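# Close the cardboard box lid over its flaps

## Task

Fold the cardboard box's lid shut so it lies over the side flaps, which are already folded in. The box, cakes and bricks must stay roughly where they were. At the end, neither gripper may be touching the box, the cakes or the bricks.

## Robot and tools

Robot: two 6-joint arms, left_arm and right_arm, each with a parallel gripper and a wrist camera (cam_left_wrist, cam_right_wrist, both 672x504 pixels). Joint order for each arm, everywhere: waist, shoulder, elbow, wrist pitch, wrist yaw, wrist roll. Stated ranges in radians: waist -2.618 to 3.054, shoulder 0.000 to 3.142, elbow 0.000 to 3.142, wrist pitch -1.571 to 1.571, wrist yaw -1.571 to 1.571, wrist roll -2.094 to 2.094. Real ends may differ by up to 0.059 rad.

Frame: all hand positions, orientations and velocities are in the scene frame. Its origin sits at table-top height, halfway between the nominal arm bases; +x points out over the table, +z up, and left_arm is on the +y side (arm names do not match image left/right). Calibrated bases: left_arm at (+0.014, +0.326, 0) m, right_arm at (+0.017, -0.382, 0) m, both almost unrotated (quat_wxyz about (1, 0, 0, -0.001) and (1, 0, 0, +0.018)). A two-camera stand is fixed behind the arms. Camera calibration (K, distortion, T_world_to_cam) is supplied; wrist camera poses follow their arm's joints and may lag during motion.

The row: every command row holds 14 numbers in one flat list covering both arms: left_arm's six joint angles then its opening, then right_arm's six joint angles then its opening. Joint numbers are absolute target angles in radians (not offsets), same convention as the Joint positions readout. Opening is an absolute command from -1 (closed) to +1 (fully open). Always fill all 14, even for an arm you are not moving; resend its current Joint targets and Tool commands values to hold it, since 0 is a real command.

execute_actions(actions, cameras): actions is a list of actions; each action is a table of up to 15 rows, each row one 1/30 s control step. A table shorter than 15 rows repeats its last row for the remaining steps. An empty list just returns state and images. cameras chooses images: omitted, null or ["all"] gives both, [] gives none, a wrong name invalidates the call. A call is rejected if any target goes more than 0.059 rad beyond a range end and farther out than the joint currently is; targets past a real end are clipped, reported as "joint sent to its limit". Per step, targets are kept within 0.339 rad of the measured angle for waist, shoulder and elbow and 2.2 rad for the wrist joints, and an arm's targets are pulled back if they would move its gripper over 200 mm.

move(target, speed, blend, opening_speed, blocking, cameras): target is one 14-number row or a list of up to 15 rows (absolute joint goals, same layout), sharing at most 10 s total. speed is in rad/s, 0.01 to 12.57, default 0.5, applied to the joint that travels farthest; one value or one per target. blend (rad) rounds corners at intermediate targets; default 0. opening_speed is the rate of change of the opening command per second on the -1..+1 scale, at least 0.2; use it to close gently. Joints move together, so the gripper follows a curve, and paths do not avoid obstacles or the other arm. blocking=false returns after about 0.5 s while motion continues; a new move replaces it. The result adds a move: line: done (all joints within 0.035 rad and still), off_target (still, some joint over 0.035 rad off, e.g. blocked by contact), moving, held (a check withheld steps or the clearance check stopped it) or fault; limits=held flags withheld steps. Done does not mean no contact.

wait(seconds): 0 to 10 s, arms hold last command; returns early if a running move ends. stop(): brakes the running move; needs some distance. zoom_image(camera, region): camera is cam_left_wrist or cam_right_wrist, region [x0, y0, x1, y1] pixels from the top-left of its latest image, at most 504 by 504. finished_scene(scene): give the current scene's number; call it only once the lid stays shut and both hands are clear, and make no further call in that reply.

Results: end_effector_position (m) and end_effector_quat_wxyz per gripper, in the scene frame; the position is the point between the finger pads about 1 cm behind the tips, fingers point along the gripper's +z and open along its y. These can be off by a few cm, more at long reach. Joint positions and Joint velocities give one block per arm (rad, rad/s) plus the pad gap (m; 0.094 is fully open). "within noise" means that arm is at rest. Joint targets shows what joints are currently driven toward; Tool commands shows current openings. grip_measured is the opening on the command scale; it tracks the command up to the grip force limit, so it will not show first contact. "joint command not followed" means the clearance check altered that arm's targets. Joint torques (N m, joint order, no gripper) include the arm's own weight; joints 1 to 3 wrap around at ±28. MOTOR HOT appears at 75 °C; an OVER-TEMPERATURE FAULT at 90 °C folds that arm and disables it.

Cautions: swing the lid closed with slow, gentle moves rather than slamming it; avoid hard presses into the box or table (aiming far past contact pushes harder). Do not knock cakes or bricks over or off the table; anything falling off fails the task. Keep the two arms apart, since even a moderate collision or one gripper pinching the other can end the task. A camera cable resting on the box counts as touching it, and strain on a cable is penalised. Avoid holding stretched or pushing poses for long, which heats motors. Finish by lifting both grippers clear.

Each tool is called after "Emit:" as a command line: name --argument value for each argument, lists and objects as JSON in quotes; but a table of rows of numbers goes row by row, as --pt "numbers of a row", without its own name.

## Session

Emit:
execute_actions --actions '[]'

Scene clock: 0.00 s.
left_arm: end_effector_position=(+0.3942, +0.3350, +0.1474) grip_measured=+1.000 end_effector_quat_wxyz=(+0.692, -0.028, +0.721, +0.032) | right_arm: end_effector_position=(+0.3974, -0.3910, +0.1321) grip_measured=+1.000 end_effector_quat_wxyz=(+0.653, +0.029, +0.756, +0.013)
Joint positions: left_arm=[-0.036 1.557 0.217 1.298 -0.122 0.003 0.094] | right_arm=[-0.07 1.486 0.241 1.098 -0.015 0.057 0.094]
Joint velocities: within noise
Joint torques (N m): no reading
Heat: left arm: 25 °C; right arm: 27 °C.
Joint targets: left_arm=[-0.036 1.550 0.223 1.300 -0.122 0.002] | right_arm=[-0.070 1.480 0.247 1.096 -0.015 0.056]
Tool commands: left_gripper/opening=+1.0 right_gripper/opening=+1.0

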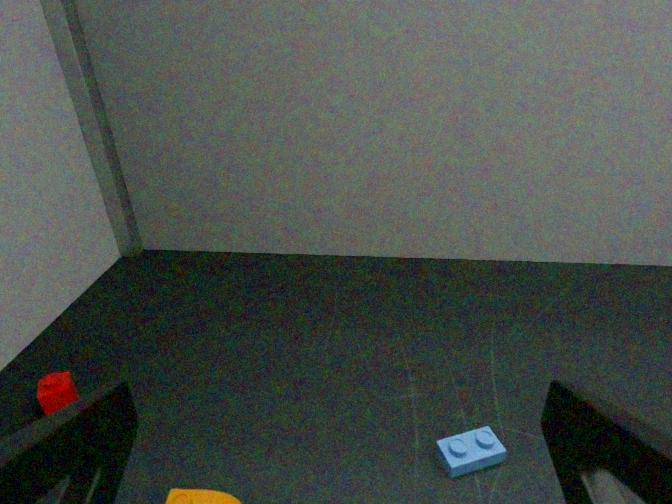

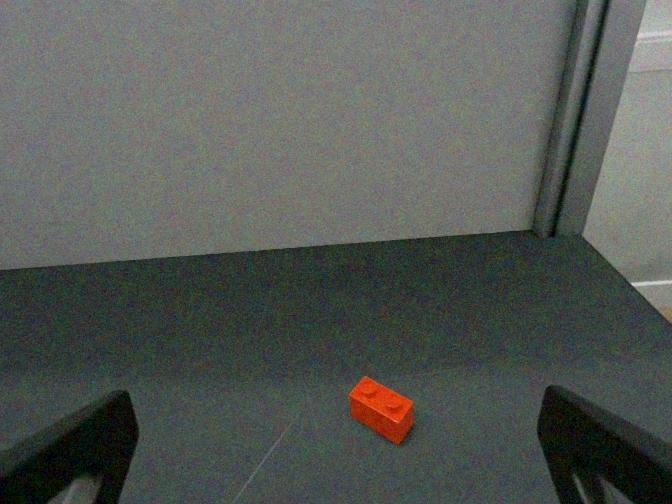

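Emit:
move --target '[-0.036, 1.2, 1.6, -1.2, -0.122, 0, 1, -0.07, 1.2, 1.6, -1.2, -0.015, 0.05, 1]' --speed 1.0

Emit:
move --target '[-0.6, 1.2, 1.6, -1.2, -0.122, 0, 1, 0.6, 1.2, 1.6, -1.2, -0.015, 0.05, 1]' --speed 1.0

Scene clock: 17.67 s.
left_arm: end_effector_position=(+0.3167, +0.3379, +0.3258) grip_measured=+1.000 end_effector_quat_wxyz=(+0.365, -0.004, +0.930, +0.050) | right_arm: end_effector_position=(+0.3212, -0.3884, +0.3304) grip_measured=+1.000 end_effector_quat_wxyz=(+0.373, +0.039, +0.927, +0.011)
Joint positions: left_arm=[-0.036 1.205 1.571 -1.189 -0.122 0.003 0.094] | right_arm=[-0.07 1.205 1.582 -1.183 -0.015 0.057 0.094]
Joint velocities: within noise
Joint torques (N m): left_arm=[-0.06 -3.79 10.76 0.97 -0.06 -0.03] | right_arm=[0.02 -2.58 7.98 1.45 0.07 -0.04]
Heat: left arm: 27 °C; right arm: 31 °C.
Joint targets: left_arm=[-0.036 1.200 1.600 -1.200 -0.122 0.000] | right_arm=[-0.070 1.200 1.600 -1.200 -0.015 0.050]
move: done
camera_calibration:
cam_left_wrist: T_world_to_cam=[[0.0367119, -0.992763, -0.114339, 0.362417], [-0.951781, 0.00013599, -0.306777, 0.437869], [0.304573, 0.120088, -0.944889, 0.258679], [0, 0, 0, 1]] pos_world=[0.324664, 0.32867, 0.420189]
cam_right_wrist: T_world_to_cam=[[-0.0657598, -0.996666, -0.0482947, -0.351648], [-0.916706, 0.0794587, -0.391582, 0.498457], [0.394114, 0.0185217, -0.918875, 0.269383], [0, 0, 0, 1]] pos_world=[0.327647, -0.395072, 0.425733]

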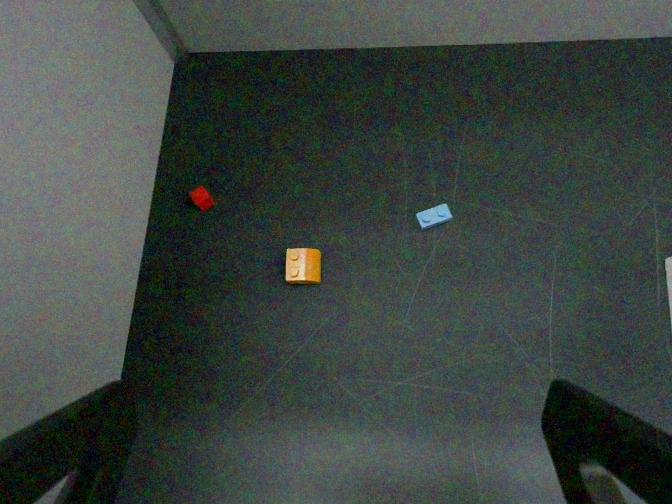

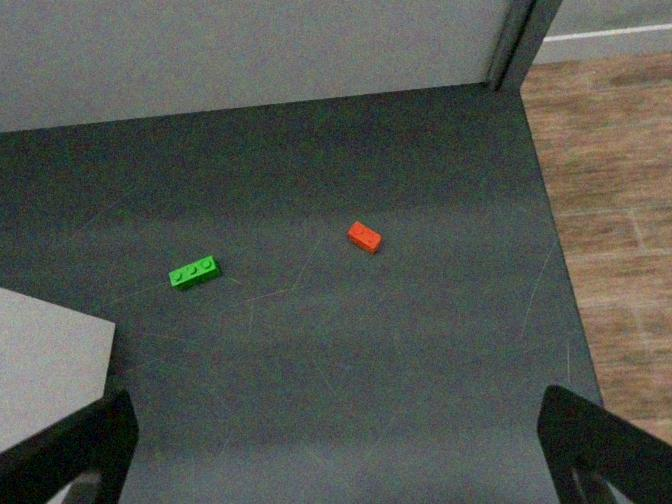

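Scene clock: 18.83 s.
left_arm: end_effector_position=(+0.2765, +0.1753, +0.3257) grip_measured=+1.000 end_effector_quat_wxyz=(+0.364, +0.253, +0.895, -0.053) | right_arm: end_effector_position=(+0.2601, -0.1989, +0.3303) grip_measured=+1.000 end_effector_quat_wxyz=(+0.349, -0.266, +0.889, +0.133)
Joint positions: left_arm=[-0.595 1.205 1.571 -1.19 -0.121 0.003 0.094] | right_arm=[0.595 1.205 1.582 -1.183 -0.015 0.057 0.094]
Joint velocities: within noise
Joint torques (N m): left_arm=[-0.4 -3.63 10.55 1.04 -0.06 -0.05] | right_arm=[0.35 -2.52 7.92 1.48 0.04 -0.08]
Heat: left arm: 27 °C; right arm: 31 °C.
Joint targets: left_arm=[-0.600 1.200 1.600 -1.200 -0.122 0.000] | right_arm=[0.600 1.200 1.600 -1.200 -0.015 0.050]
move: done
camera_calibration:
cam_left_wrist: T_world_to_cam=[[-0.496477, -0.860561, -0.113779, 0.326447], [-0.806563, 0.505783, -0.306007, 0.270513], [0.320885, -0.0601558, -0.945206, 0.31757], [0, 0, 0, 1]] pos_world=[0.278356, 0.16321, 0.420091]
cam_right_wrist: T_world_to_cam=[[0.56394, -0.824385, -0.0485932, -0.296164], [-0.770181, -0.503804, -0.391155, 0.273188], [0.297981, 0.258013, -0.919041, 0.362624], [0, 0, 0, 1]] pos_world=[0.269368, -0.200081, 0.425734]

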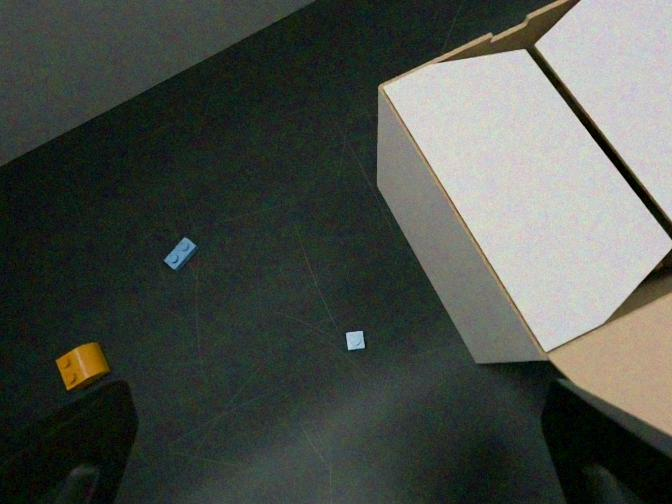

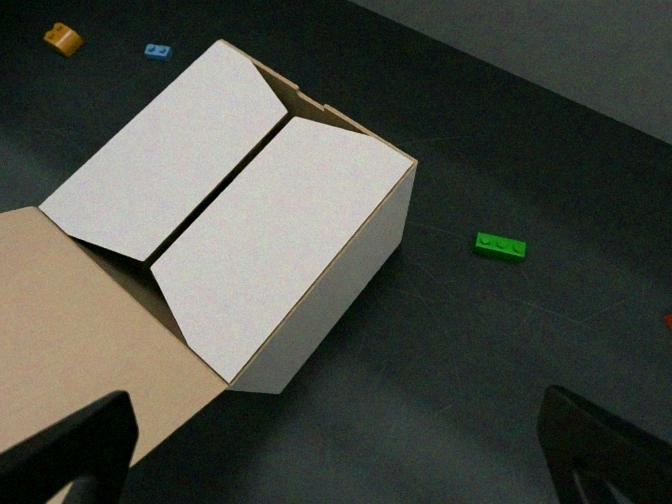

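Emit:
move --target '[0.0, 0.7, 1.4, -1.2, 0.9, 0, 1, 0.0, 0.7, 1.4, -1.2, -0.9, 0.05, 1]' --speed 1.0

Scene clock: 37.23 s.
left_arm: end_effector_position=(+0.1417, +0.1869, +0.4092) grip_measured=+1.000 end_effector_quat_wxyz=(+0.467, +0.225, +0.772, -0.367) | right_arm: end_effector_position=(+0.1408, -0.2357, +0.4078) grip_measured=+1.000 end_effector_quat_wxyz=(+0.448, -0.216, +0.775, +0.390)
Joint positions: left_arm=[-0.005 0.705 1.415 -1.193 0.885 0.003 0.094] | right_arm=[0.006 0.706 1.408 -1.187 -0.886 0.057 0.094]
Joint velocities: within noise
Joint torques (N m): left_arm=[0.18 1.91 4.82 1.11 0.37 -0.07] | right_arm=[-0.59 2.26 4.21 1.57 -0.23 -0.06]
Heat: left arm: 27 °C; right arm: 31 °C.
Joint targets: left_arm=[0.000 0.700 1.400 -1.200 0.900 0.000] | right_arm=[0.000 0.700 1.400 -1.200 -0.900 0.050]
move: done
camera_calibration:
cam_left_wrist: T_world_to_cam=[[-0.693174, -0.638416, 0.334566, 0.0819177], [-0.644485, 0.341159, -0.684287, 0.344163], [0.32272, -0.689953, -0.647932, 0.436275], [0, 0, 0, 1]] pos_world=[0.137797, 0.235893, 0.490776]
cam_right_wrist: T_world_to_cam=[[0.682669, -0.604589, -0.410409, -0.0728807], [-0.659582, -0.2681, -0.702192, 0.359879], [0.314507, 0.750063, -0.5818, 0.454988], [0, 0, 0, 1]] pos_world=[0.144026, -0.288849, 0.487505]

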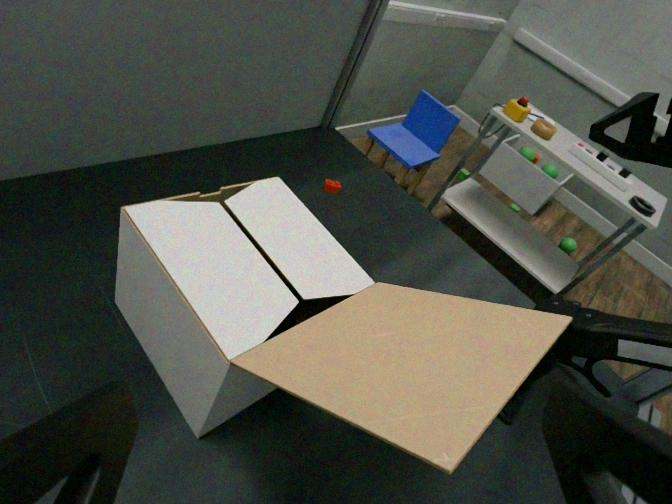

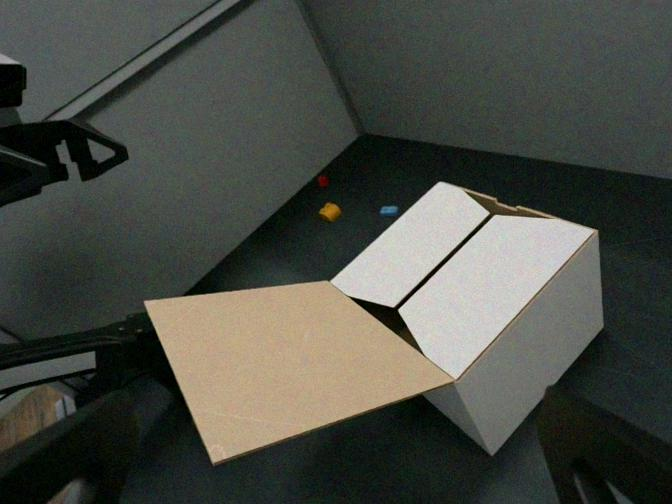

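Emit:
move --pt "0.3 0.7 1.4 -1.2 1.2 0 1 0.0 1.04 1.424 -0.684 0 1.0 -0.95" --pt "0.3 0.7 1.4 -1.2 1.2 0 1 1.55 1.04 1.424 -0.684 0 1.0 -0.95" --speed 1.0

Scene clock: 92.47 s.
left_arm: end_effector_position=(+0.1459, +0.1928, +0.4307) grip_measured=+1.000 end_effector_quat_wxyz=(+0.495, +0.183, +0.744, -0.409) | right_arm: end_effector_position=(+0.0102, -0.0500, +0.4072) grip_measured=-0.948 end_effector_quat_wxyz=(+0.157, -0.238, +0.780, +0.557)
Joint positions: left_arm=[0.295 0.705 1.415 -1.193 1.184 0.003 0.094] | right_arm=[1.545 1.045 1.408 -0.699 -0.009 0.996 0.002]
Joint velocities: within noise
Joint torques (N m): left_arm=[0.57 2.11 4.57 1.02 0.39 -0.04] | right_arm=[0.35 -1.43 8.16 2.16 0.14 0.05]
Heat: left arm: 29 °C; right arm: 33 °C.
Joint targets: left_arm=[0.300 0.700 1.400 -1.200 1.200 0.000] | right_arm=[1.550 1.040 1.424 -0.684 0.000 1.000]
move: done
camera_calibration:
cam_left_wrist: T_world_to_cam=[[-0.679164, -0.610943, 0.406798, 0.0429041], [-0.640005, 0.221586, -0.735726, 0.404046], [0.359346, -0.760032, -0.5415, 0.415187], [0, 0, 0, 1]] pos_world=[0.138535, 0.252236, 0.504637]
cam_right_wrist: T_world_to_cam=[[0.546338, -0.268413, -0.793391, 0.302525], [-0.776828, -0.516531, -0.360185, 0.172616], [-0.313133, 0.813111, -0.490711, 0.328868], [0, 0, 0, 1]] pos_world=[0.0717922, -0.0970433, 0.463573]

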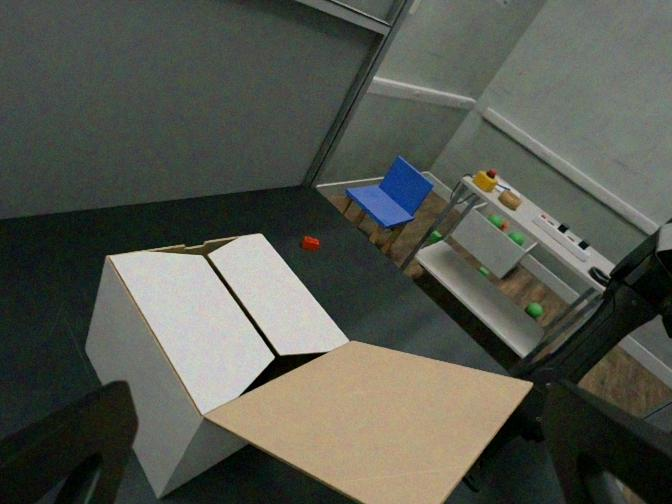

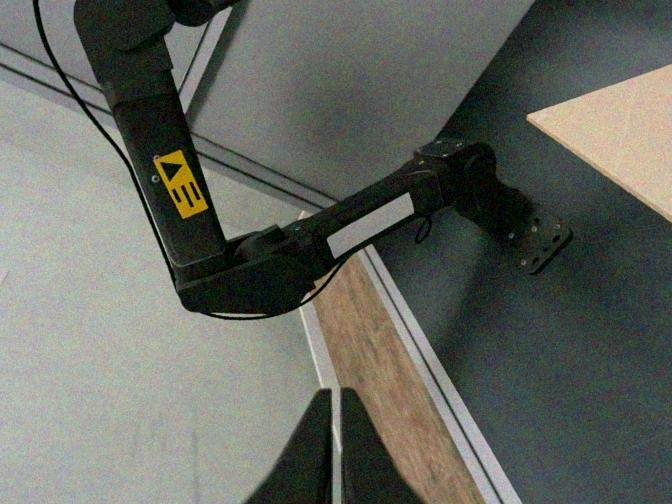

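Emit:
move --pt "0.3 0.7 1.4 -1.2 1.2 0 1 1.55 1.04 1.424 -0.684 0 -1.5 -0.95" --pt "0.3 0.7 1.4 -1.2 1.2 0 1 1.464 0.847 0.31 0.554 0 -1.5 -0.95" --speed 1.2

Scene clock: 99.10 s.
left_arm: end_effector_position=(+0.1459, +0.1928, +0.4307) grip_measured=+1.000 end_effector_quat_wxyz=(+0.495, +0.183, +0.744, -0.409) | right_arm: end_effector_position=(+0.0376, -0.0435, +0.2401) grip_measured=-0.948 end_effector_quat_wxyz=(+0.703, -0.709, +0.048, +0.001)
Joint positions: left_arm=[0.295 0.705 1.415 -1.193 1.184 0.003 0.094] | right_arm=[1.469 0.86 0.314 0.536 0.001 -1.502 0.002]
Joint velocities: within noise
Joint torques (N m): left_arm=[0.23 1.85 4.52 0.98 0.45 -0.08] | right_arm=[-0.51 -1.76 7.42 2.17 0.02 0.04]
Heat: left arm: 29 °C; right arm: 34 °C.
Joint targets: left_arm=[0.300 0.700 1.400 -1.200 1.200 0.000] | right_arm=[1.464 0.847 0.310 0.554 0.000 -1.500]
move: done
camera_calibration:
cam_left_wrist: T_world_to_cam=[[-0.679164, -0.610943, 0.406798, 0.0429041], [-0.640005, 0.221586, -0.735726, 0.404046], [0.359346, -0.760032, -0.5415, 0.415187], [0, 0, 0, 1]] pos_world=[0.138535, 0.252236, 0.504637]
cam_right_wrist: T_world_to_cam=[[0.0689803, 0.00371063, 0.997611, -0.243535], [0.908006, -0.414457, -0.061243, 0.00633349], [0.413239, 0.910061, -0.0319586, 0.11694], [0, 0, 0, 1]] pos_world=[-0.0372761, -0.102894, 0.247079]

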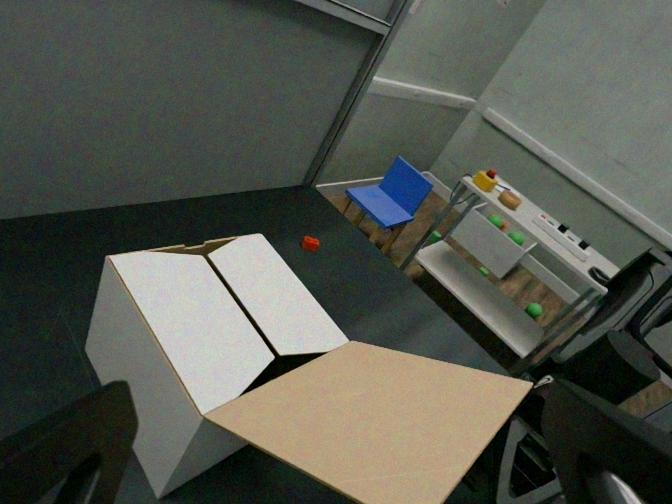

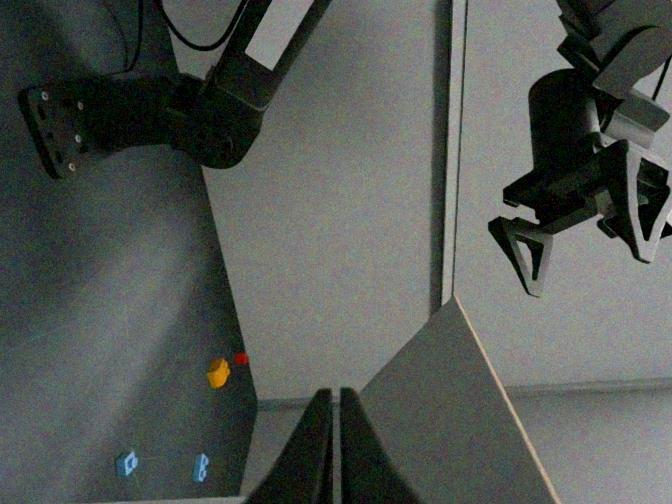

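Emit:
move --pt "0.3 0.7 1.4 -1.2 1.2 0 1 1.212 0.955 0.33 0.640 0 -1.5 -0.95" --pt "0.3 0.7 1.4 -1.2 1.2 0 1 0.974 1.073 0.653 0.435 0 -1.3 -0.95" --speed 0.35 --blend 0.05

Scene clock: 104.30 s.
left_arm: end_effector_position=(+0.1459, +0.1928, +0.4307) grip_measured=+1.000 end_effector_quat_wxyz=(+0.495, +0.183, +0.744, -0.409) | right_arm: end_effector_position=(+0.2220, -0.0494, +0.3019) grip_measured=-0.948 end_effector_quat_wxyz=(+0.702, -0.647, +0.277, -0.108)
Joint positions: left_arm=[0.295 0.705 1.415 -1.193 1.184 0.003 0.094] | right_arm=[0.979 1.068 0.627 0.45 0.002 -1.32 0.002]
Joint velocities: within noise
Joint torques (N m): left_arm=[0.4 2.36 4.75 0.95 0.43 -0.03] | right_arm=[-0.4 -2.25 10.44 1.87 0.05 0.24]
Heat: left arm: 29 °C; right arm: 35 °C.
Joint targets: left_arm=[0.300 0.700 1.400 -1.200 1.200 0.000] | right_arm=[0.974 1.073 0.653 0.435 0.000 -1.300]
move: done
camera_calibration:
cam_left_wrist: T_world_to_cam=[[-0.679164, -0.610943, 0.406798, 0.0429041], [-0.640005, 0.221586, -0.735726, 0.404046], [0.359346, -0.760032, -0.5415, 0.415187], [0, 0, 0, 1]] pos_world=[0.138535, 0.252236, 0.504637]
cam_right_wrist: T_world_to_cam=[[0.205401, -0.140762, 0.968502, -0.346532], [0.583251, -0.77706, -0.236634, -0.052589], [0.785893, 0.613485, -0.0775091, -0.0355134], [0, 0, 0, 1]] pos_world=[0.12976, -0.0678564, 0.32042]

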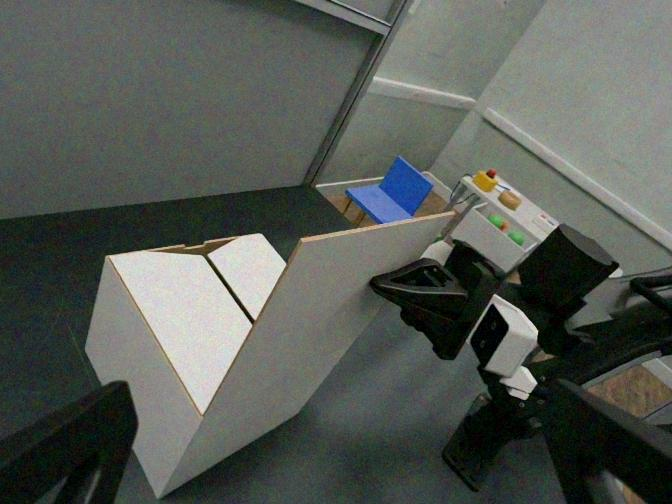

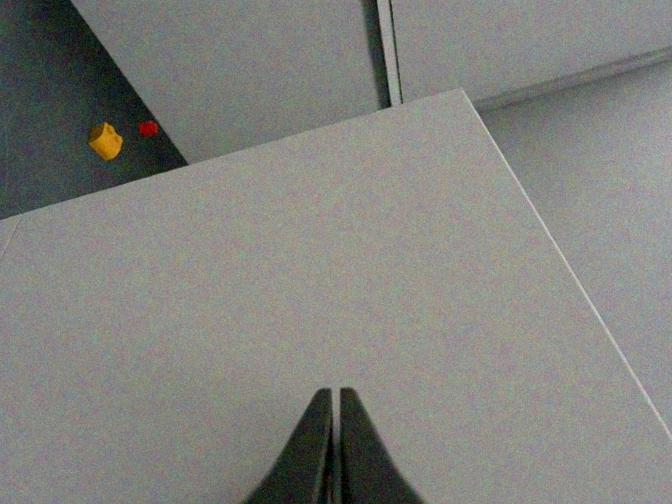

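Emit:
move --pt "0.3 0.7 1.4 -1.2 1.2 0 1 0.86 1.21 0.82 0.35 0 -1.0 -0.95" --pt "0.3 0.7 1.4 -1.2 1.2 0 1 0.763 1.385 0.96 0.2435 0 -0.7 -0.95" --speed 0.4 --blend 0.05

Scene clock: 108.80 s.
left_arm: end_effector_position=(+0.1459, +0.1927, +0.4307) grip_measured=+1.000 end_effector_quat_wxyz=(+0.495, +0.183, +0.744, -0.409) | right_arm: end_effector_position=(+0.3369, -0.0482, +0.2779) grip_measured=-0.948 end_effector_quat_wxyz=(+0.636, -0.531, +0.559, +0.027)
Joint positions: left_arm=[0.295 0.705 1.415 -1.193 1.185 0.003 0.094] | right_arm=[0.767 1.379 0.93 0.258 0.002 -0.717 0.002]
Joint velocities: within noise
Joint torques (N m): left_arm=[0.62 2.17 4.83 0.99 0.44 -0.06] | right_arm=[-0.18 -4.66 10.8 1.86 0.03 0.17]
Heat: left arm: 29 °C; right arm: 35 °C.
Joint targets: left_arm=[0.300 0.700 1.400 -1.200 1.200 0.000] | right_arm=[0.763 1.385 0.960 0.243 0.000 -0.700]
move: done
camera_calibration:
cam_left_wrist: T_world_to_cam=[[-0.67938, -0.610679, 0.406835, 0.0428488], [-0.639893, 0.221696, -0.735791, 0.404035], [0.359138, -0.760212, -0.541384, 0.415203], [0, 0, 0, 1]] pos_world=[0.138534, 0.252237, 0.504637]
cam_right_wrist: T_world_to_cam=[[0.627004, -0.435444, 0.645952, -0.413314], [0.10767, -0.772792, -0.62546, 0.144146], [0.77154, 0.461716, -0.437659, -0.0308374], [0, 0, 0, 1]] pos_world=[0.267422, -0.0543421, 0.343643]

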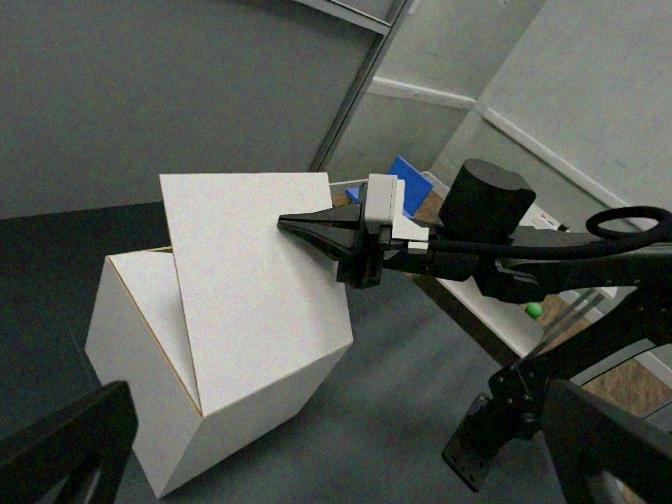

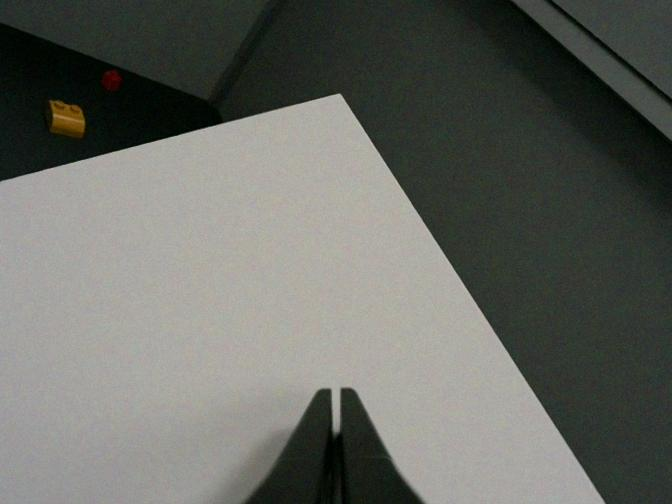

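Frictional hinge; continue down.

Emit:
move --pt "0.3 0.7 1.4 -1.2 1.2 0 1 0.697 1.564 1.075 0.159 0 -0.3 -0.95" --pt "0.3 0.7 1.4 -1.2 1.2 0 1 0.679 1.683 1.06 0.197 0 0 -0.95" --speed 0.4 --blend 0.05

Scene clock: 113.83 s.
left_arm: end_effector_position=(+0.1459, +0.1927, +0.4307) grip_measured=+1.000 end_effector_quat_wxyz=(+0.495, +0.183, +0.744, -0.409) | right_arm: end_effector_position=(+0.3963, -0.0465, +0.1810) grip_measured=-0.948 end_effector_quat_wxyz=(+0.503, -0.301, +0.788, +0.186)
Joint positions: left_arm=[0.295 0.705 1.415 -1.193 1.185 0.003 0.094] | right_arm=[0.685 1.668 1.045 0.185 0.002 -0.01 0.002]
Joint velocities: within noise
Joint torques (N m): left_arm=[0.27 2.25 4.77 0.99 0.37 -0.08] | right_arm=[-0.58 -6.3 8.98 2.05 0.03 0.14]
Heat: left arm: 29 °C; right arm: 35 °C.
Joint targets: left_arm=[0.300 0.700 1.400 -1.200 1.200 0.000] | right_arm=[0.679 1.683 1.060 0.197 0.000 0.000]
move: done
camera_calibration:
cam_left_wrist: T_world_to_cam=[[-0.67938, -0.610679, 0.406835, 0.0428488], [-0.639893, 0.221696, -0.735791, 0.404035], [0.359138, -0.760212, -0.541384, 0.415203], [0, 0, 0, 1]] pos_world=[0.138534, 0.252237, 0.504637]
cam_right_wrist: T_world_to_cam=[[0.661075, -0.750247, 0.0104778, -0.300324], [-0.532653, -0.479087, -0.697679, 0.35886], [0.528452, 0.455637, -0.716334, 0.0266402], [0, 0, 0, 1]] pos_world=[0.375607, -0.0655305, 0.2726]

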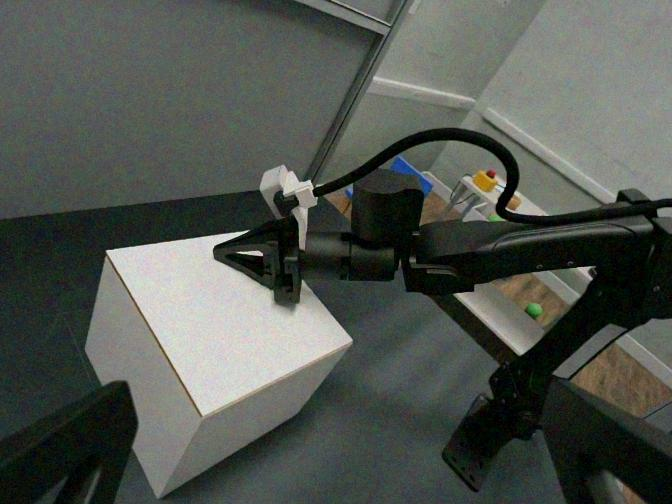

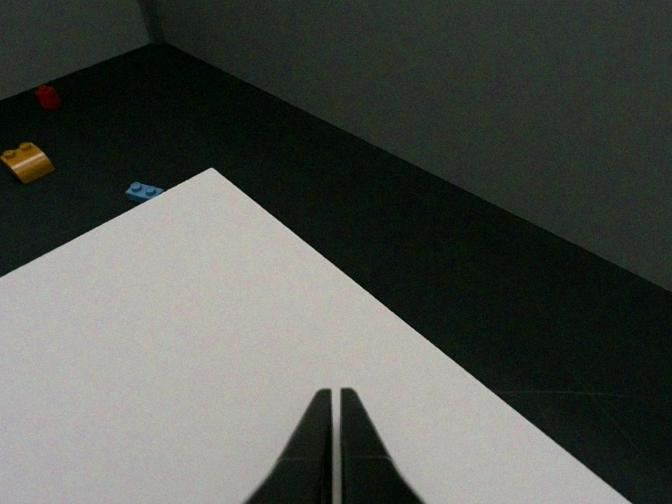

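Emit:
move --target '[0.3, 0.7, 1.4, -1.2, 1.2, 0, 1, 0.679, 1.725, 1.06, 0.197, 0, 0, -0.95]' --speed 0.1

Scene clock: 116.63 s.
left_arm: end_effector_position=(+0.1459, +0.1927, +0.4307) grip_measured=+1.000 end_effector_quat_wxyz=(+0.495, +0.183, +0.744, -0.409) | right_arm: end_effector_position=(+0.4014, -0.0419, +0.1796) grip_measured=-0.948 end_effector_quat_wxyz=(+0.511, -0.299, +0.783, +0.190)
Joint positions: left_arm=[0.295 0.705 1.415 -1.193 1.185 0.003 0.094] | right_arm=[0.685 1.694 1.049 0.228 0.002 -0.008 0.002]
Joint velocities: within noise
Joint torques (N m): left_arm=[0.47 2.11 4.75 0.95 0.44 -0.06] | right_arm=[-0.68 -5.42 8.53 1.64 0.01 0.06]
Heat: left arm: 29 °C; right arm: 35 °C.
Joint targets: left_arm=[0.300 0.700 1.400 -1.200 1.200 0.000] | right_arm=[0.679 1.725 1.060 0.197 0.000 0.000]
move: done
camera_calibration:
cam_left_wrist: T_world_to_cam=[[-0.67938, -0.610679, 0.406835, 0.0428488], [-0.639893, 0.221696, -0.735791, 0.404035], [0.359138, -0.760212, -0.541384, 0.415203], [0, 0, 0, 1]] pos_world=[0.138534, 0.252237, 0.504637]
cam_right_wrist: T_world_to_cam=[[0.660825, -0.750483, 0.00925432, -0.299927], [-0.52259, -0.468937, -0.712038, 0.361791], [0.538712, 0.465696, -0.70208, 0.0145479], [0, 0, 0, 1]] pos_world=[0.37943, -0.0622076, 0.270598]

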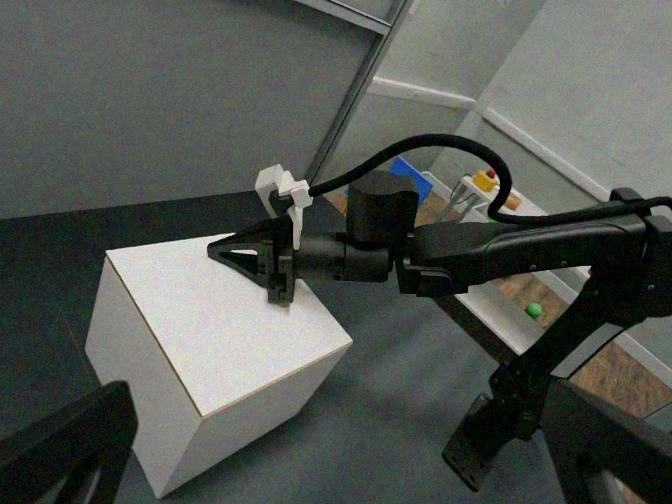

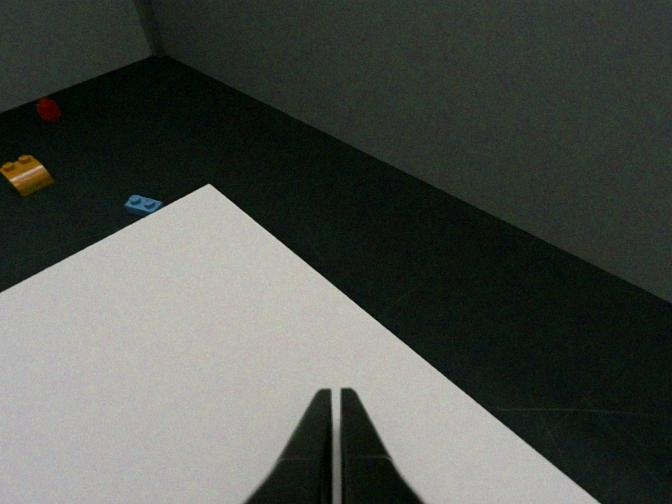

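Emit:
move --target '[0.3, 0.7, 1.4, -1.2, 1.2, 0, 1, 0.679, 1.45, 1.12, 0.1, 0, 0, -0.95]' --speed 0.4

Scene clock: 119.73 s.
left_arm: end_effector_position=(+0.1459, +0.1927, +0.4307) grip_measured=+1.000 end_effector_quat_wxyz=(+0.495, +0.183, +0.744, -0.409) | right_arm: end_effector_position=(+0.3797, -0.0610, +0.2877) grip_measured=-0.948 end_effector_quat_wxyz=(+0.574, -0.282, +0.739, +0.213)
Joint positions: left_arm=[0.295 0.705 1.415 -1.193 1.185 0.003 0.094] | right_arm=[0.685 1.462 1.101 0.109 0.002 -0.008 0.002]
Joint velocities: within noise
Joint torques (N m): left_arm=[0.47 2.18 4.72 0.93 0.42 -0.05] | right_arm=[-0.49 -6.61 9.83 1.97 0.06 0.13]
Heat: left arm: 29 °C; right arm: 35 °C.
Joint targets: left_arm=[0.300 0.700 1.400 -1.200 1.200 0.000] | right_arm=[0.679 1.450 1.120 0.100 0.000 0.000]
move: done
camera_calibration:
cam_left_wrist: T_world_to_cam=[[-0.67938, -0.610679, 0.406835, 0.0428488], [-0.639893, 0.221696, -0.735791, 0.404035], [0.359138, -0.760212, -0.541384, 0.415203], [0, 0, 0, 1]] pos_world=[0.138534, 0.252237, 0.504637]
cam_right_wrist: T_world_to_cam=[[0.659664, -0.751506, 0.00906651, -0.300505], [-0.428063, -0.38561, -0.817354, 0.417954], [0.617742, 0.535298, -0.576065, 0.0490754], [0, 0, 0, 1]] pos_world=[0.346827, -0.0909338, 0.372612]

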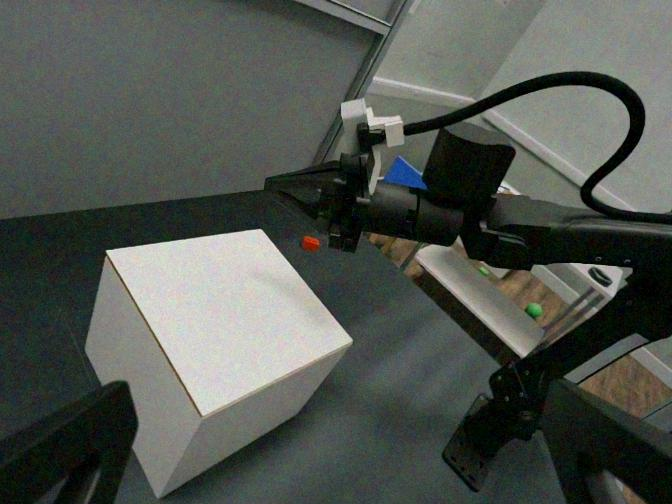

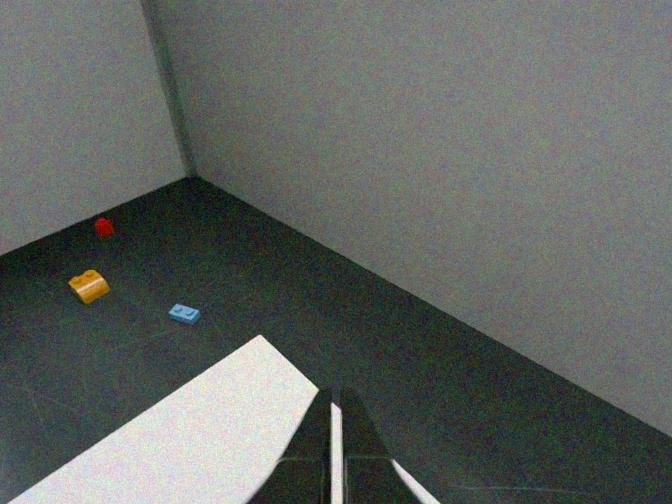

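Closed and released.

Emit:
finished_scene --scene 1

The scene is finished: the task was done.


## Next scene

The same job, from a new start.

Emit:
move --target '[0.0, 0.7, 1.4, -1.2, 0.9, 0, 1, -0.0, 0.7, 1.4, -1.2, -0.9, 0.0, -0.95]' --speed 1.2

Scene clock: 2.70 s.
left_arm: end_effector_position=(+0.1438, +0.1869, +0.4005) grip_measured=+1.000 end_effector_quat_wxyz=(+0.457, +0.216, +0.778, -0.372) | right_arm: end_effector_position=(+0.1411, -0.2355, +0.4057) grip_measured=-0.948 end_effector_quat_wxyz=(+0.460, -0.240, +0.767, +0.376)
Joint positions: left_arm=[-0.005 0.697 1.382 -1.188 0.885 -0.01 0.094] | right_arm=[0.007 0.698 1.393 -1.177 -0.887 -0.004 0.002]
Joint velocities: within noise
Joint torques (N m): left_arm=[0.17 2.7 8.13 1.1 0.39 0.1] | right_arm=[-0.66 2.85 5.52 1.5 -0.23 0.07]
Heat: left arm: 24 °C; right arm: 27 °C.
Joint targets: left_arm=[0.000 0.700 1.400 -1.200 0.900 0.000] | right_arm=[0.000 0.700 1.400 -1.200 -0.900 0.000]
move: done
camera_calibration:
cam_left_wrist: T_world_to_cam=[[-0.680065, -0.638637, 0.360077, 0.0742227], [-0.666484, 0.333892, -0.666569, 0.336956], [0.305469, -0.693296, -0.652709, 0.435006], [0, 0, 0, 1]] pos_world=[0.142171, 0.236483, 0.481811]
cam_right_wrist: T_world_to_cam=[[0.714078, -0.60287, -0.355865, -0.0999141], [-0.617492, -0.302899, -0.725917, 0.354132], [0.329842, 0.738105, -0.588561, 0.451201], [0, 0, 0, 1]] pos_world=[0.141195, -0.286003, 0.487074]

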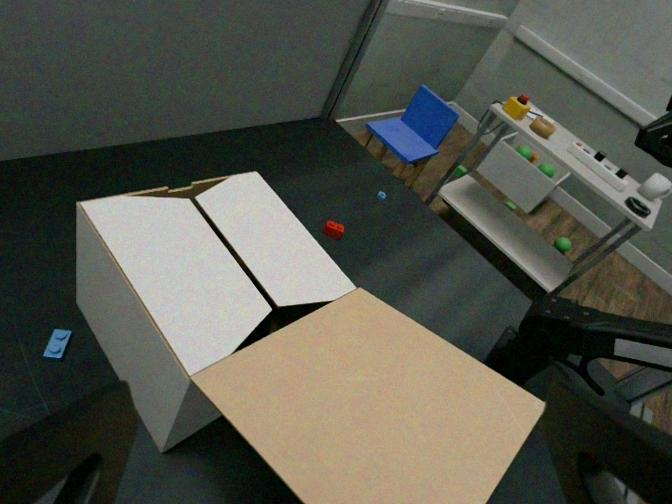

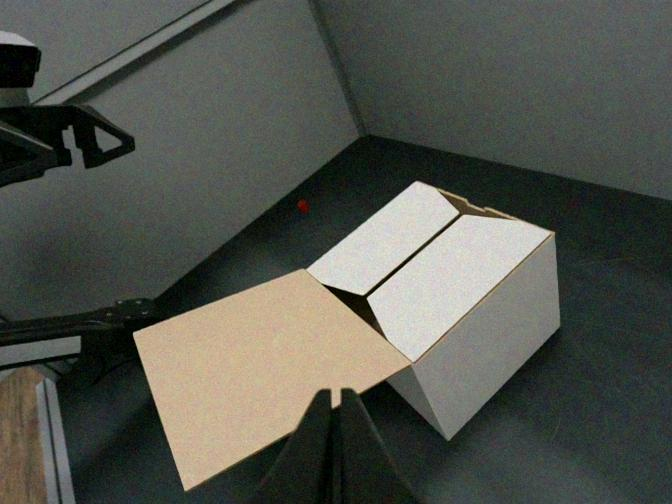

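Emit:
move --pt "0.3 0.7 1.4 -1.2 1.2 0 1 1.633 1.04 1.43 -0.684 0 -1.4 -0.95" --pt "0.3 0.7 1.4 -1.2 1.2 0 1 1.633 1.506 0.238 1.288 0 -1.5 -0.95" --speed 1.4 --blend 0.1

Scene clock: 30.60 s.
left_arm: end_effector_position=(+0.1483, +0.1935, +0.4225) grip_measured=+1.000 end_effector_quat_wxyz=(+0.485, +0.172, +0.750, -0.416) | right_arm: end_effector_position=(-0.0201, +0.0016, +0.1741) grip_measured=-0.948 end_effector_quat_wxyz=(+0.713, -0.699, -0.009, +0.057)
Joint positions: left_arm=[0.295 0.697 1.382 -1.191 1.184 -0.01 0.094] | right_arm=[1.627 1.497 0.246 1.275 0.001 -1.505 0.002]
Joint velocities: within noise
Joint torques (N m): left_arm=[0.31 2.55 8.21 0.99 0.44 0.08] | right_arm=[0.31 -3.14 4.49 2.15 0.06 0.03]
Heat: left arm: 25 °C; right arm: 30 °C.
Joint targets: left_arm=[0.300 0.700 1.400 -1.200 1.200 0.000] | right_arm=[1.633 1.506 0.238 1.288 0.000 -1.500]
move: done
camera_calibration:
cam_left_wrist: T_world_to_cam=[[-0.663722, -0.60707, 0.436964, 0.0325565], [-0.664086, 0.20945, -0.717719, 0.397661], [0.344183, -0.766548, -0.542164, 0.414257], [0, 0, 0, 1]] pos_world=[0.143109, 0.254022, 0.495778]
cam_right_wrist: T_world_to_cam=[[0.068409, -0.0198807, 0.997459, -0.173827], [0.961725, -0.264596, -0.071232, 0.0759159], [0.26534, 0.964154, 0.00101904, 0.0887745], [0, 0, 0, 1]] pos_world=[-0.0846743, -0.0689612, 0.178703]

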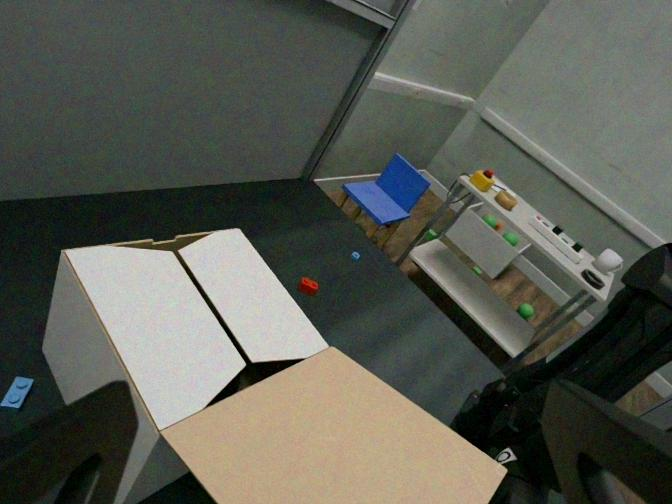

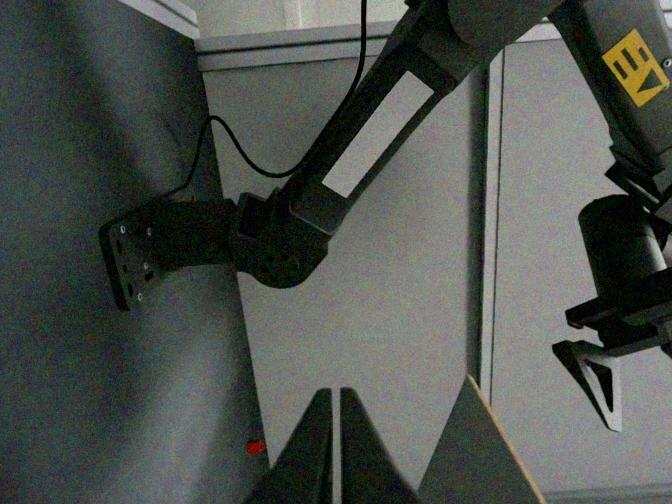

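Emit:
move --pt "0.3 0.7 1.4 -1.2 1.2 0 1 1.306 1.382 0.31 1.089 0 -1.5 -0.95" --pt "0.3 0.7 1.4 -1.2 1.2 0 1 1.189 1.158 0.583 0.60 0 -1.45 -0.95" --pt "0.3 0.7 1.4 -1.2 1.2 0 1 1.033 1.243 0.785 0.480 0 -1.3 -0.95" --speed 0.4 --blend 0.06

Scene clock: 37.50 s.
left_arm: end_effector_position=(+0.1483, +0.1935, +0.4225) grip_measured=+1.000 end_effector_quat_wxyz=(+0.485, +0.172, +0.750, -0.416) | right_arm: end_effector_position=(+0.2209, -0.0048, +0.3162) grip_measured=-0.948 end_effector_quat_wxyz=(+0.711, -0.649, +0.256, -0.089)
Joint positions: left_arm=[0.295 0.697 1.382 -1.191 1.184 -0.01 0.094] | right_arm=[1.036 1.234 0.761 0.5 0.003 -1.319 0.002]
Joint velocities: within noise
Joint torques (N m): left_arm=[0.27 2.82 7.76 0.94 0.48 0.07] | right_arm=[-0.32 -3.25 9.96 1.86 0.02 0.24]
Heat: left arm: 26 °C; right arm: 31 °C.
Joint targets: left_arm=[0.300 0.700 1.400 -1.200 1.200 0.000] | right_arm=[1.033 1.243 0.785 0.480 0.000 -1.300]
move: done
camera_calibration:
cam_left_wrist: T_world_to_cam=[[-0.663722, -0.60707, 0.436964, 0.0325565], [-0.664086, 0.20945, -0.717719, 0.397661], [0.344183, -0.766548, -0.542164, 0.414257], [0, 0, 0, 1]] pos_world=[0.143109, 0.254022, 0.495778]
cam_right_wrist: T_world_to_cam=[[0.205142, -0.144138, 0.968061, -0.353728], [0.627828, -0.739403, -0.243135, -0.0215531], [0.750832, 0.657653, -0.0611888, -0.0581733], [0, 0, 0, 1]] pos_world=[0.129774, -0.0286642, 0.33363]

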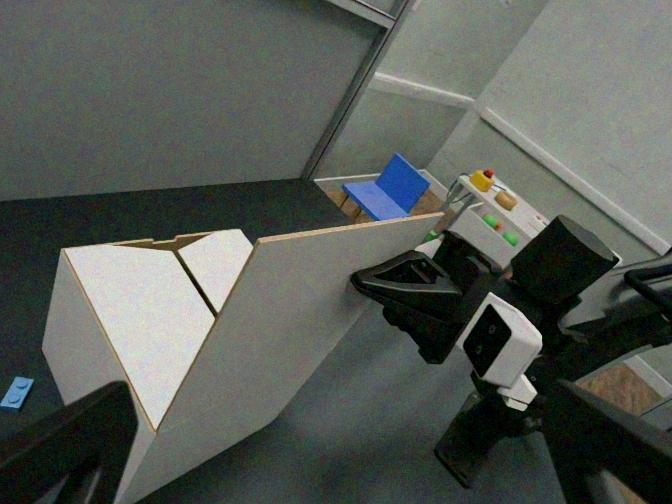

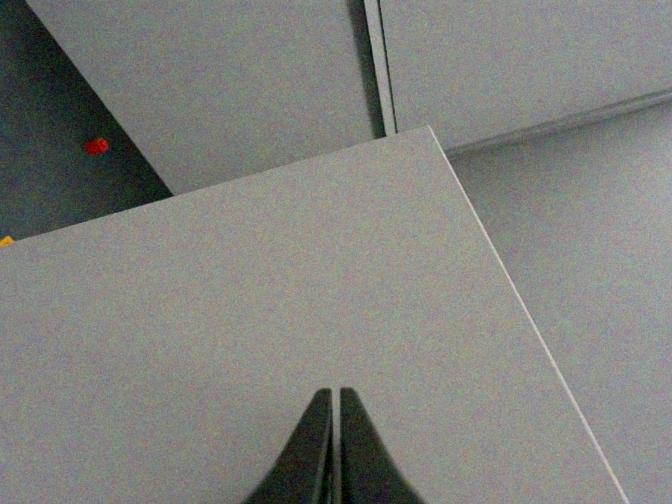

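Emit:
move --pt "0.3 0.7 1.4 -1.2 1.2 0 1 0.828 1.507 1.104 0.223 0 -0.7 -0.95" --pt "0.3 0.7 1.4 -1.2 1.2 0 1 0.761 1.672 1.215 0.117 0 -0.3 -0.95" --pt "0.3 0.7 1.4 -1.2 1.2 0 1 0.741 1.796 1.171 0.175 0 0 -0.95" --pt "0.3 0.7 1.4 -1.2 1.2 0 1 0.741 1.826 1.171 0.175 0 0 -0.95" --speed '[0.4,0.4,0.3,0.1]' --blend 0.05

Scene clock: 45.33 s.
left_arm: end_effector_position=(+0.1483, +0.1935, +0.4226) grip_measured=+1.000 end_effector_quat_wxyz=(+0.485, +0.172, +0.750, -0.416) | right_arm: end_effector_position=(+0.4003, +0.0014, +0.1806) grip_measured=-0.948 end_effector_quat_wxyz=(+0.502, -0.324, +0.776, +0.204)
Joint positions: left_arm=[0.295 0.697 1.382 -1.191 1.184 -0.01 0.094] | right_arm=[0.747 1.797 1.184 0.187 0.003 -0.008 0.002]
Joint velocities: within noise
Joint torques (N m): left_arm=[0.31 2.8 7.95 0.91 0.47 0.06] | right_arm=[-0.73 -6.72 6.63 1.84 0.06 0.02]
Heat: left arm: 26 °C; right arm: 31 °C.
Joint targets: left_arm=[0.300 0.700 1.400 -1.200 1.200 0.000] | right_arm=[0.741 1.826 1.171 0.175 0.000 0.000]
move: done; blend cut to 0.015 rad at target 3
camera_calibration:
cam_left_wrist: T_world_to_cam=[[-0.663953, -0.606773, 0.437028, 0.0324387], [-0.663954, 0.209512, -0.717823, 0.39775], [0.343993, -0.766767, -0.541975, 0.414301], [0, 0, 0, 1]] pos_world=[0.143109, 0.254022, 0.495878]
cam_right_wrist: T_world_to_cam=[[0.705021, -0.709117, 0.00989313, -0.284598], [-0.497239, -0.504218, -0.706058, 0.3711], [0.505666, 0.492867, -0.708085, 0.00997786], [0, 0, 0, 1]] pos_world=[0.380127, -0.0196159, 0.271899]

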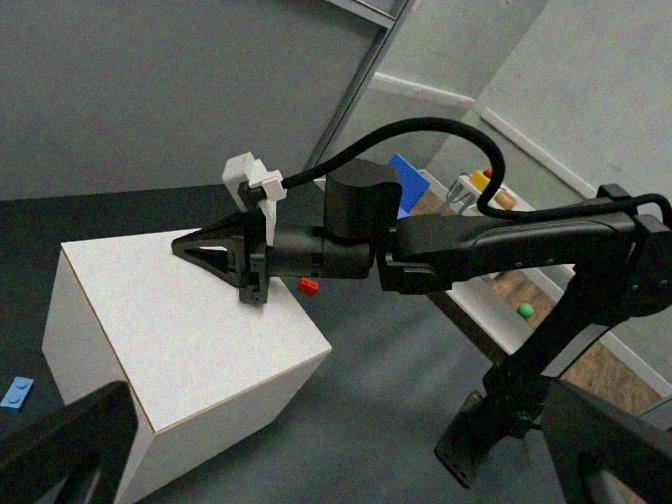

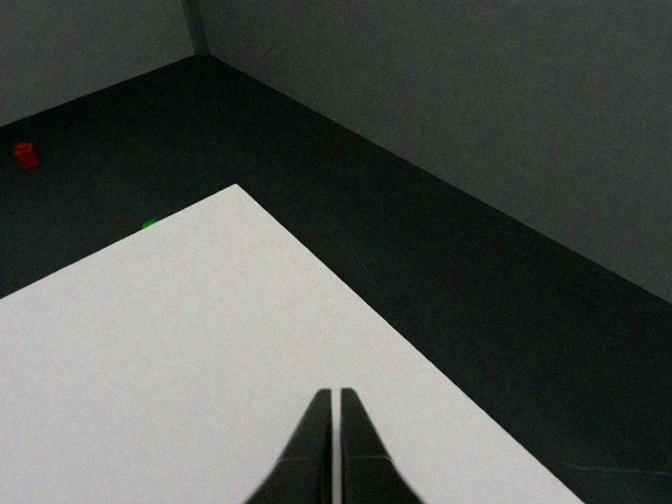

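Emit:
move --target '[0.3, 0.7, 1.4, -1.2, 1.2, 0, 1, 0.741, 1.855, 1.171, 0.175, 0, 0, -0.95]' --speed 0.1 --cameras '[]'

Emit:
move --target '[0.3, 0.7, 1.4, -1.2, 1.2, 0, 1, 0.741, 1.5, 1.18, 0.1, 0, 0, -0.95]' --speed 0.5

Scene clock: 49.80 s.
left_arm: end_effector_position=(+0.1483, +0.1935, +0.4226) grip_measured=+1.000 end_effector_quat_wxyz=(+0.485, +0.172, +0.750, -0.416) | right_arm: end_effector_position=(+0.4036, +0.0047, +0.1796) grip_measured=-0.948 end_effector_quat_wxyz=(+0.509, -0.321, +0.771, +0.207)
Joint positions: left_arm=[0.295 0.697 1.382 -1.191 1.184 -0.01 0.094] | right_arm=[0.747 1.814 1.184 0.222 0.003 -0.007 0.002]
Joint velocities: within noise
Joint torques (N m): left_arm=[0.35 2.84 7.84 0.95 0.42 0.03] | right_arm=[-0.73 -5.93 6.54 1.55 0 0.06]
Heat: left arm: 26 °C; right arm: 32 °C.
Joint targets: left_arm=[0.300 0.700 1.400 -1.200 1.200 0.000] | right_arm=[0.741 1.855 1.171 0.175 0.000 0.000]
move: off_target (right_arm); right_arm: the wrist pitch is farthest, 0.047 rad from its target
No camera images: "cameras" was empty.

Scene clock: 51.27 s.
left_arm: end_effector_position=(+0.1483, +0.1935, +0.4226) grip_measured=+1.000 end_effector_quat_wxyz=(+0.485, +0.172, +0.750, -0.416) | right_arm: end_effector_position=(+0.3705, -0.0283, +0.3079) grip_measured=-0.948 end_effector_quat_wxyz=(+0.582, -0.299, +0.718, +0.237)
Joint positions: left_arm=[0.295 0.697 1.382 -1.191 1.184 -0.01 0.094] | right_arm=[0.747 1.51 1.184 0.114 0.003 -0.007 0.002]
Joint velocities: within noise
Joint torques (N m): left_arm=[0.01 2.61 7.92 0.97 0.51 0.07] | right_arm=[-0.53 -7.21 7.75 1.95 0.01 0.03]
Heat: left arm: 26 °C; right arm: 32 °C.
Joint targets: left_arm=[0.300 0.700 1.400 -1.200 1.200 0.000] | right_arm=[0.741 1.500 1.180 0.100 0.000 0.000]
move: done
camera_calibration:
cam_left_wrist: T_world_to_cam=[[-0.663953, -0.606773, 0.437028, 0.0324387], [-0.663954, 0.209512, -0.717823, 0.39775], [0.343993, -0.766767, -0.541975, 0.414301], [0, 0, 0, 1]] pos_world=[0.143109, 0.254022, 0.495878]
cam_right_wrist: T_world_to_cam=[[0.703351, -0.710795, 0.00824282, -0.284847], [-0.380335, -0.386098, -0.840401, 0.432608], [0.600535, 0.587962, -0.541903, 0.046151], [0, 0, 0, 1]] pos_world=[0.337168, -0.0625735, 0.390922]

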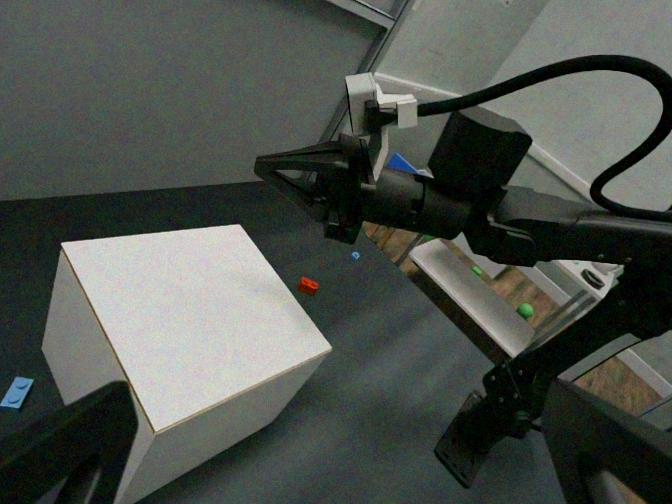

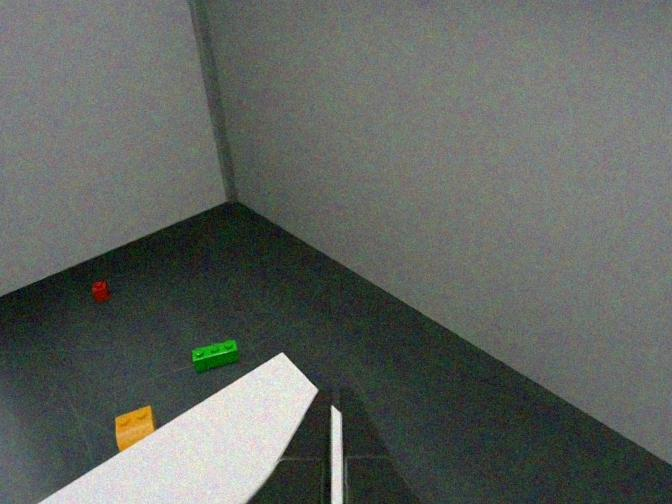

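Emit:
finished_scene --scene 2

The scene is finished: the task was done.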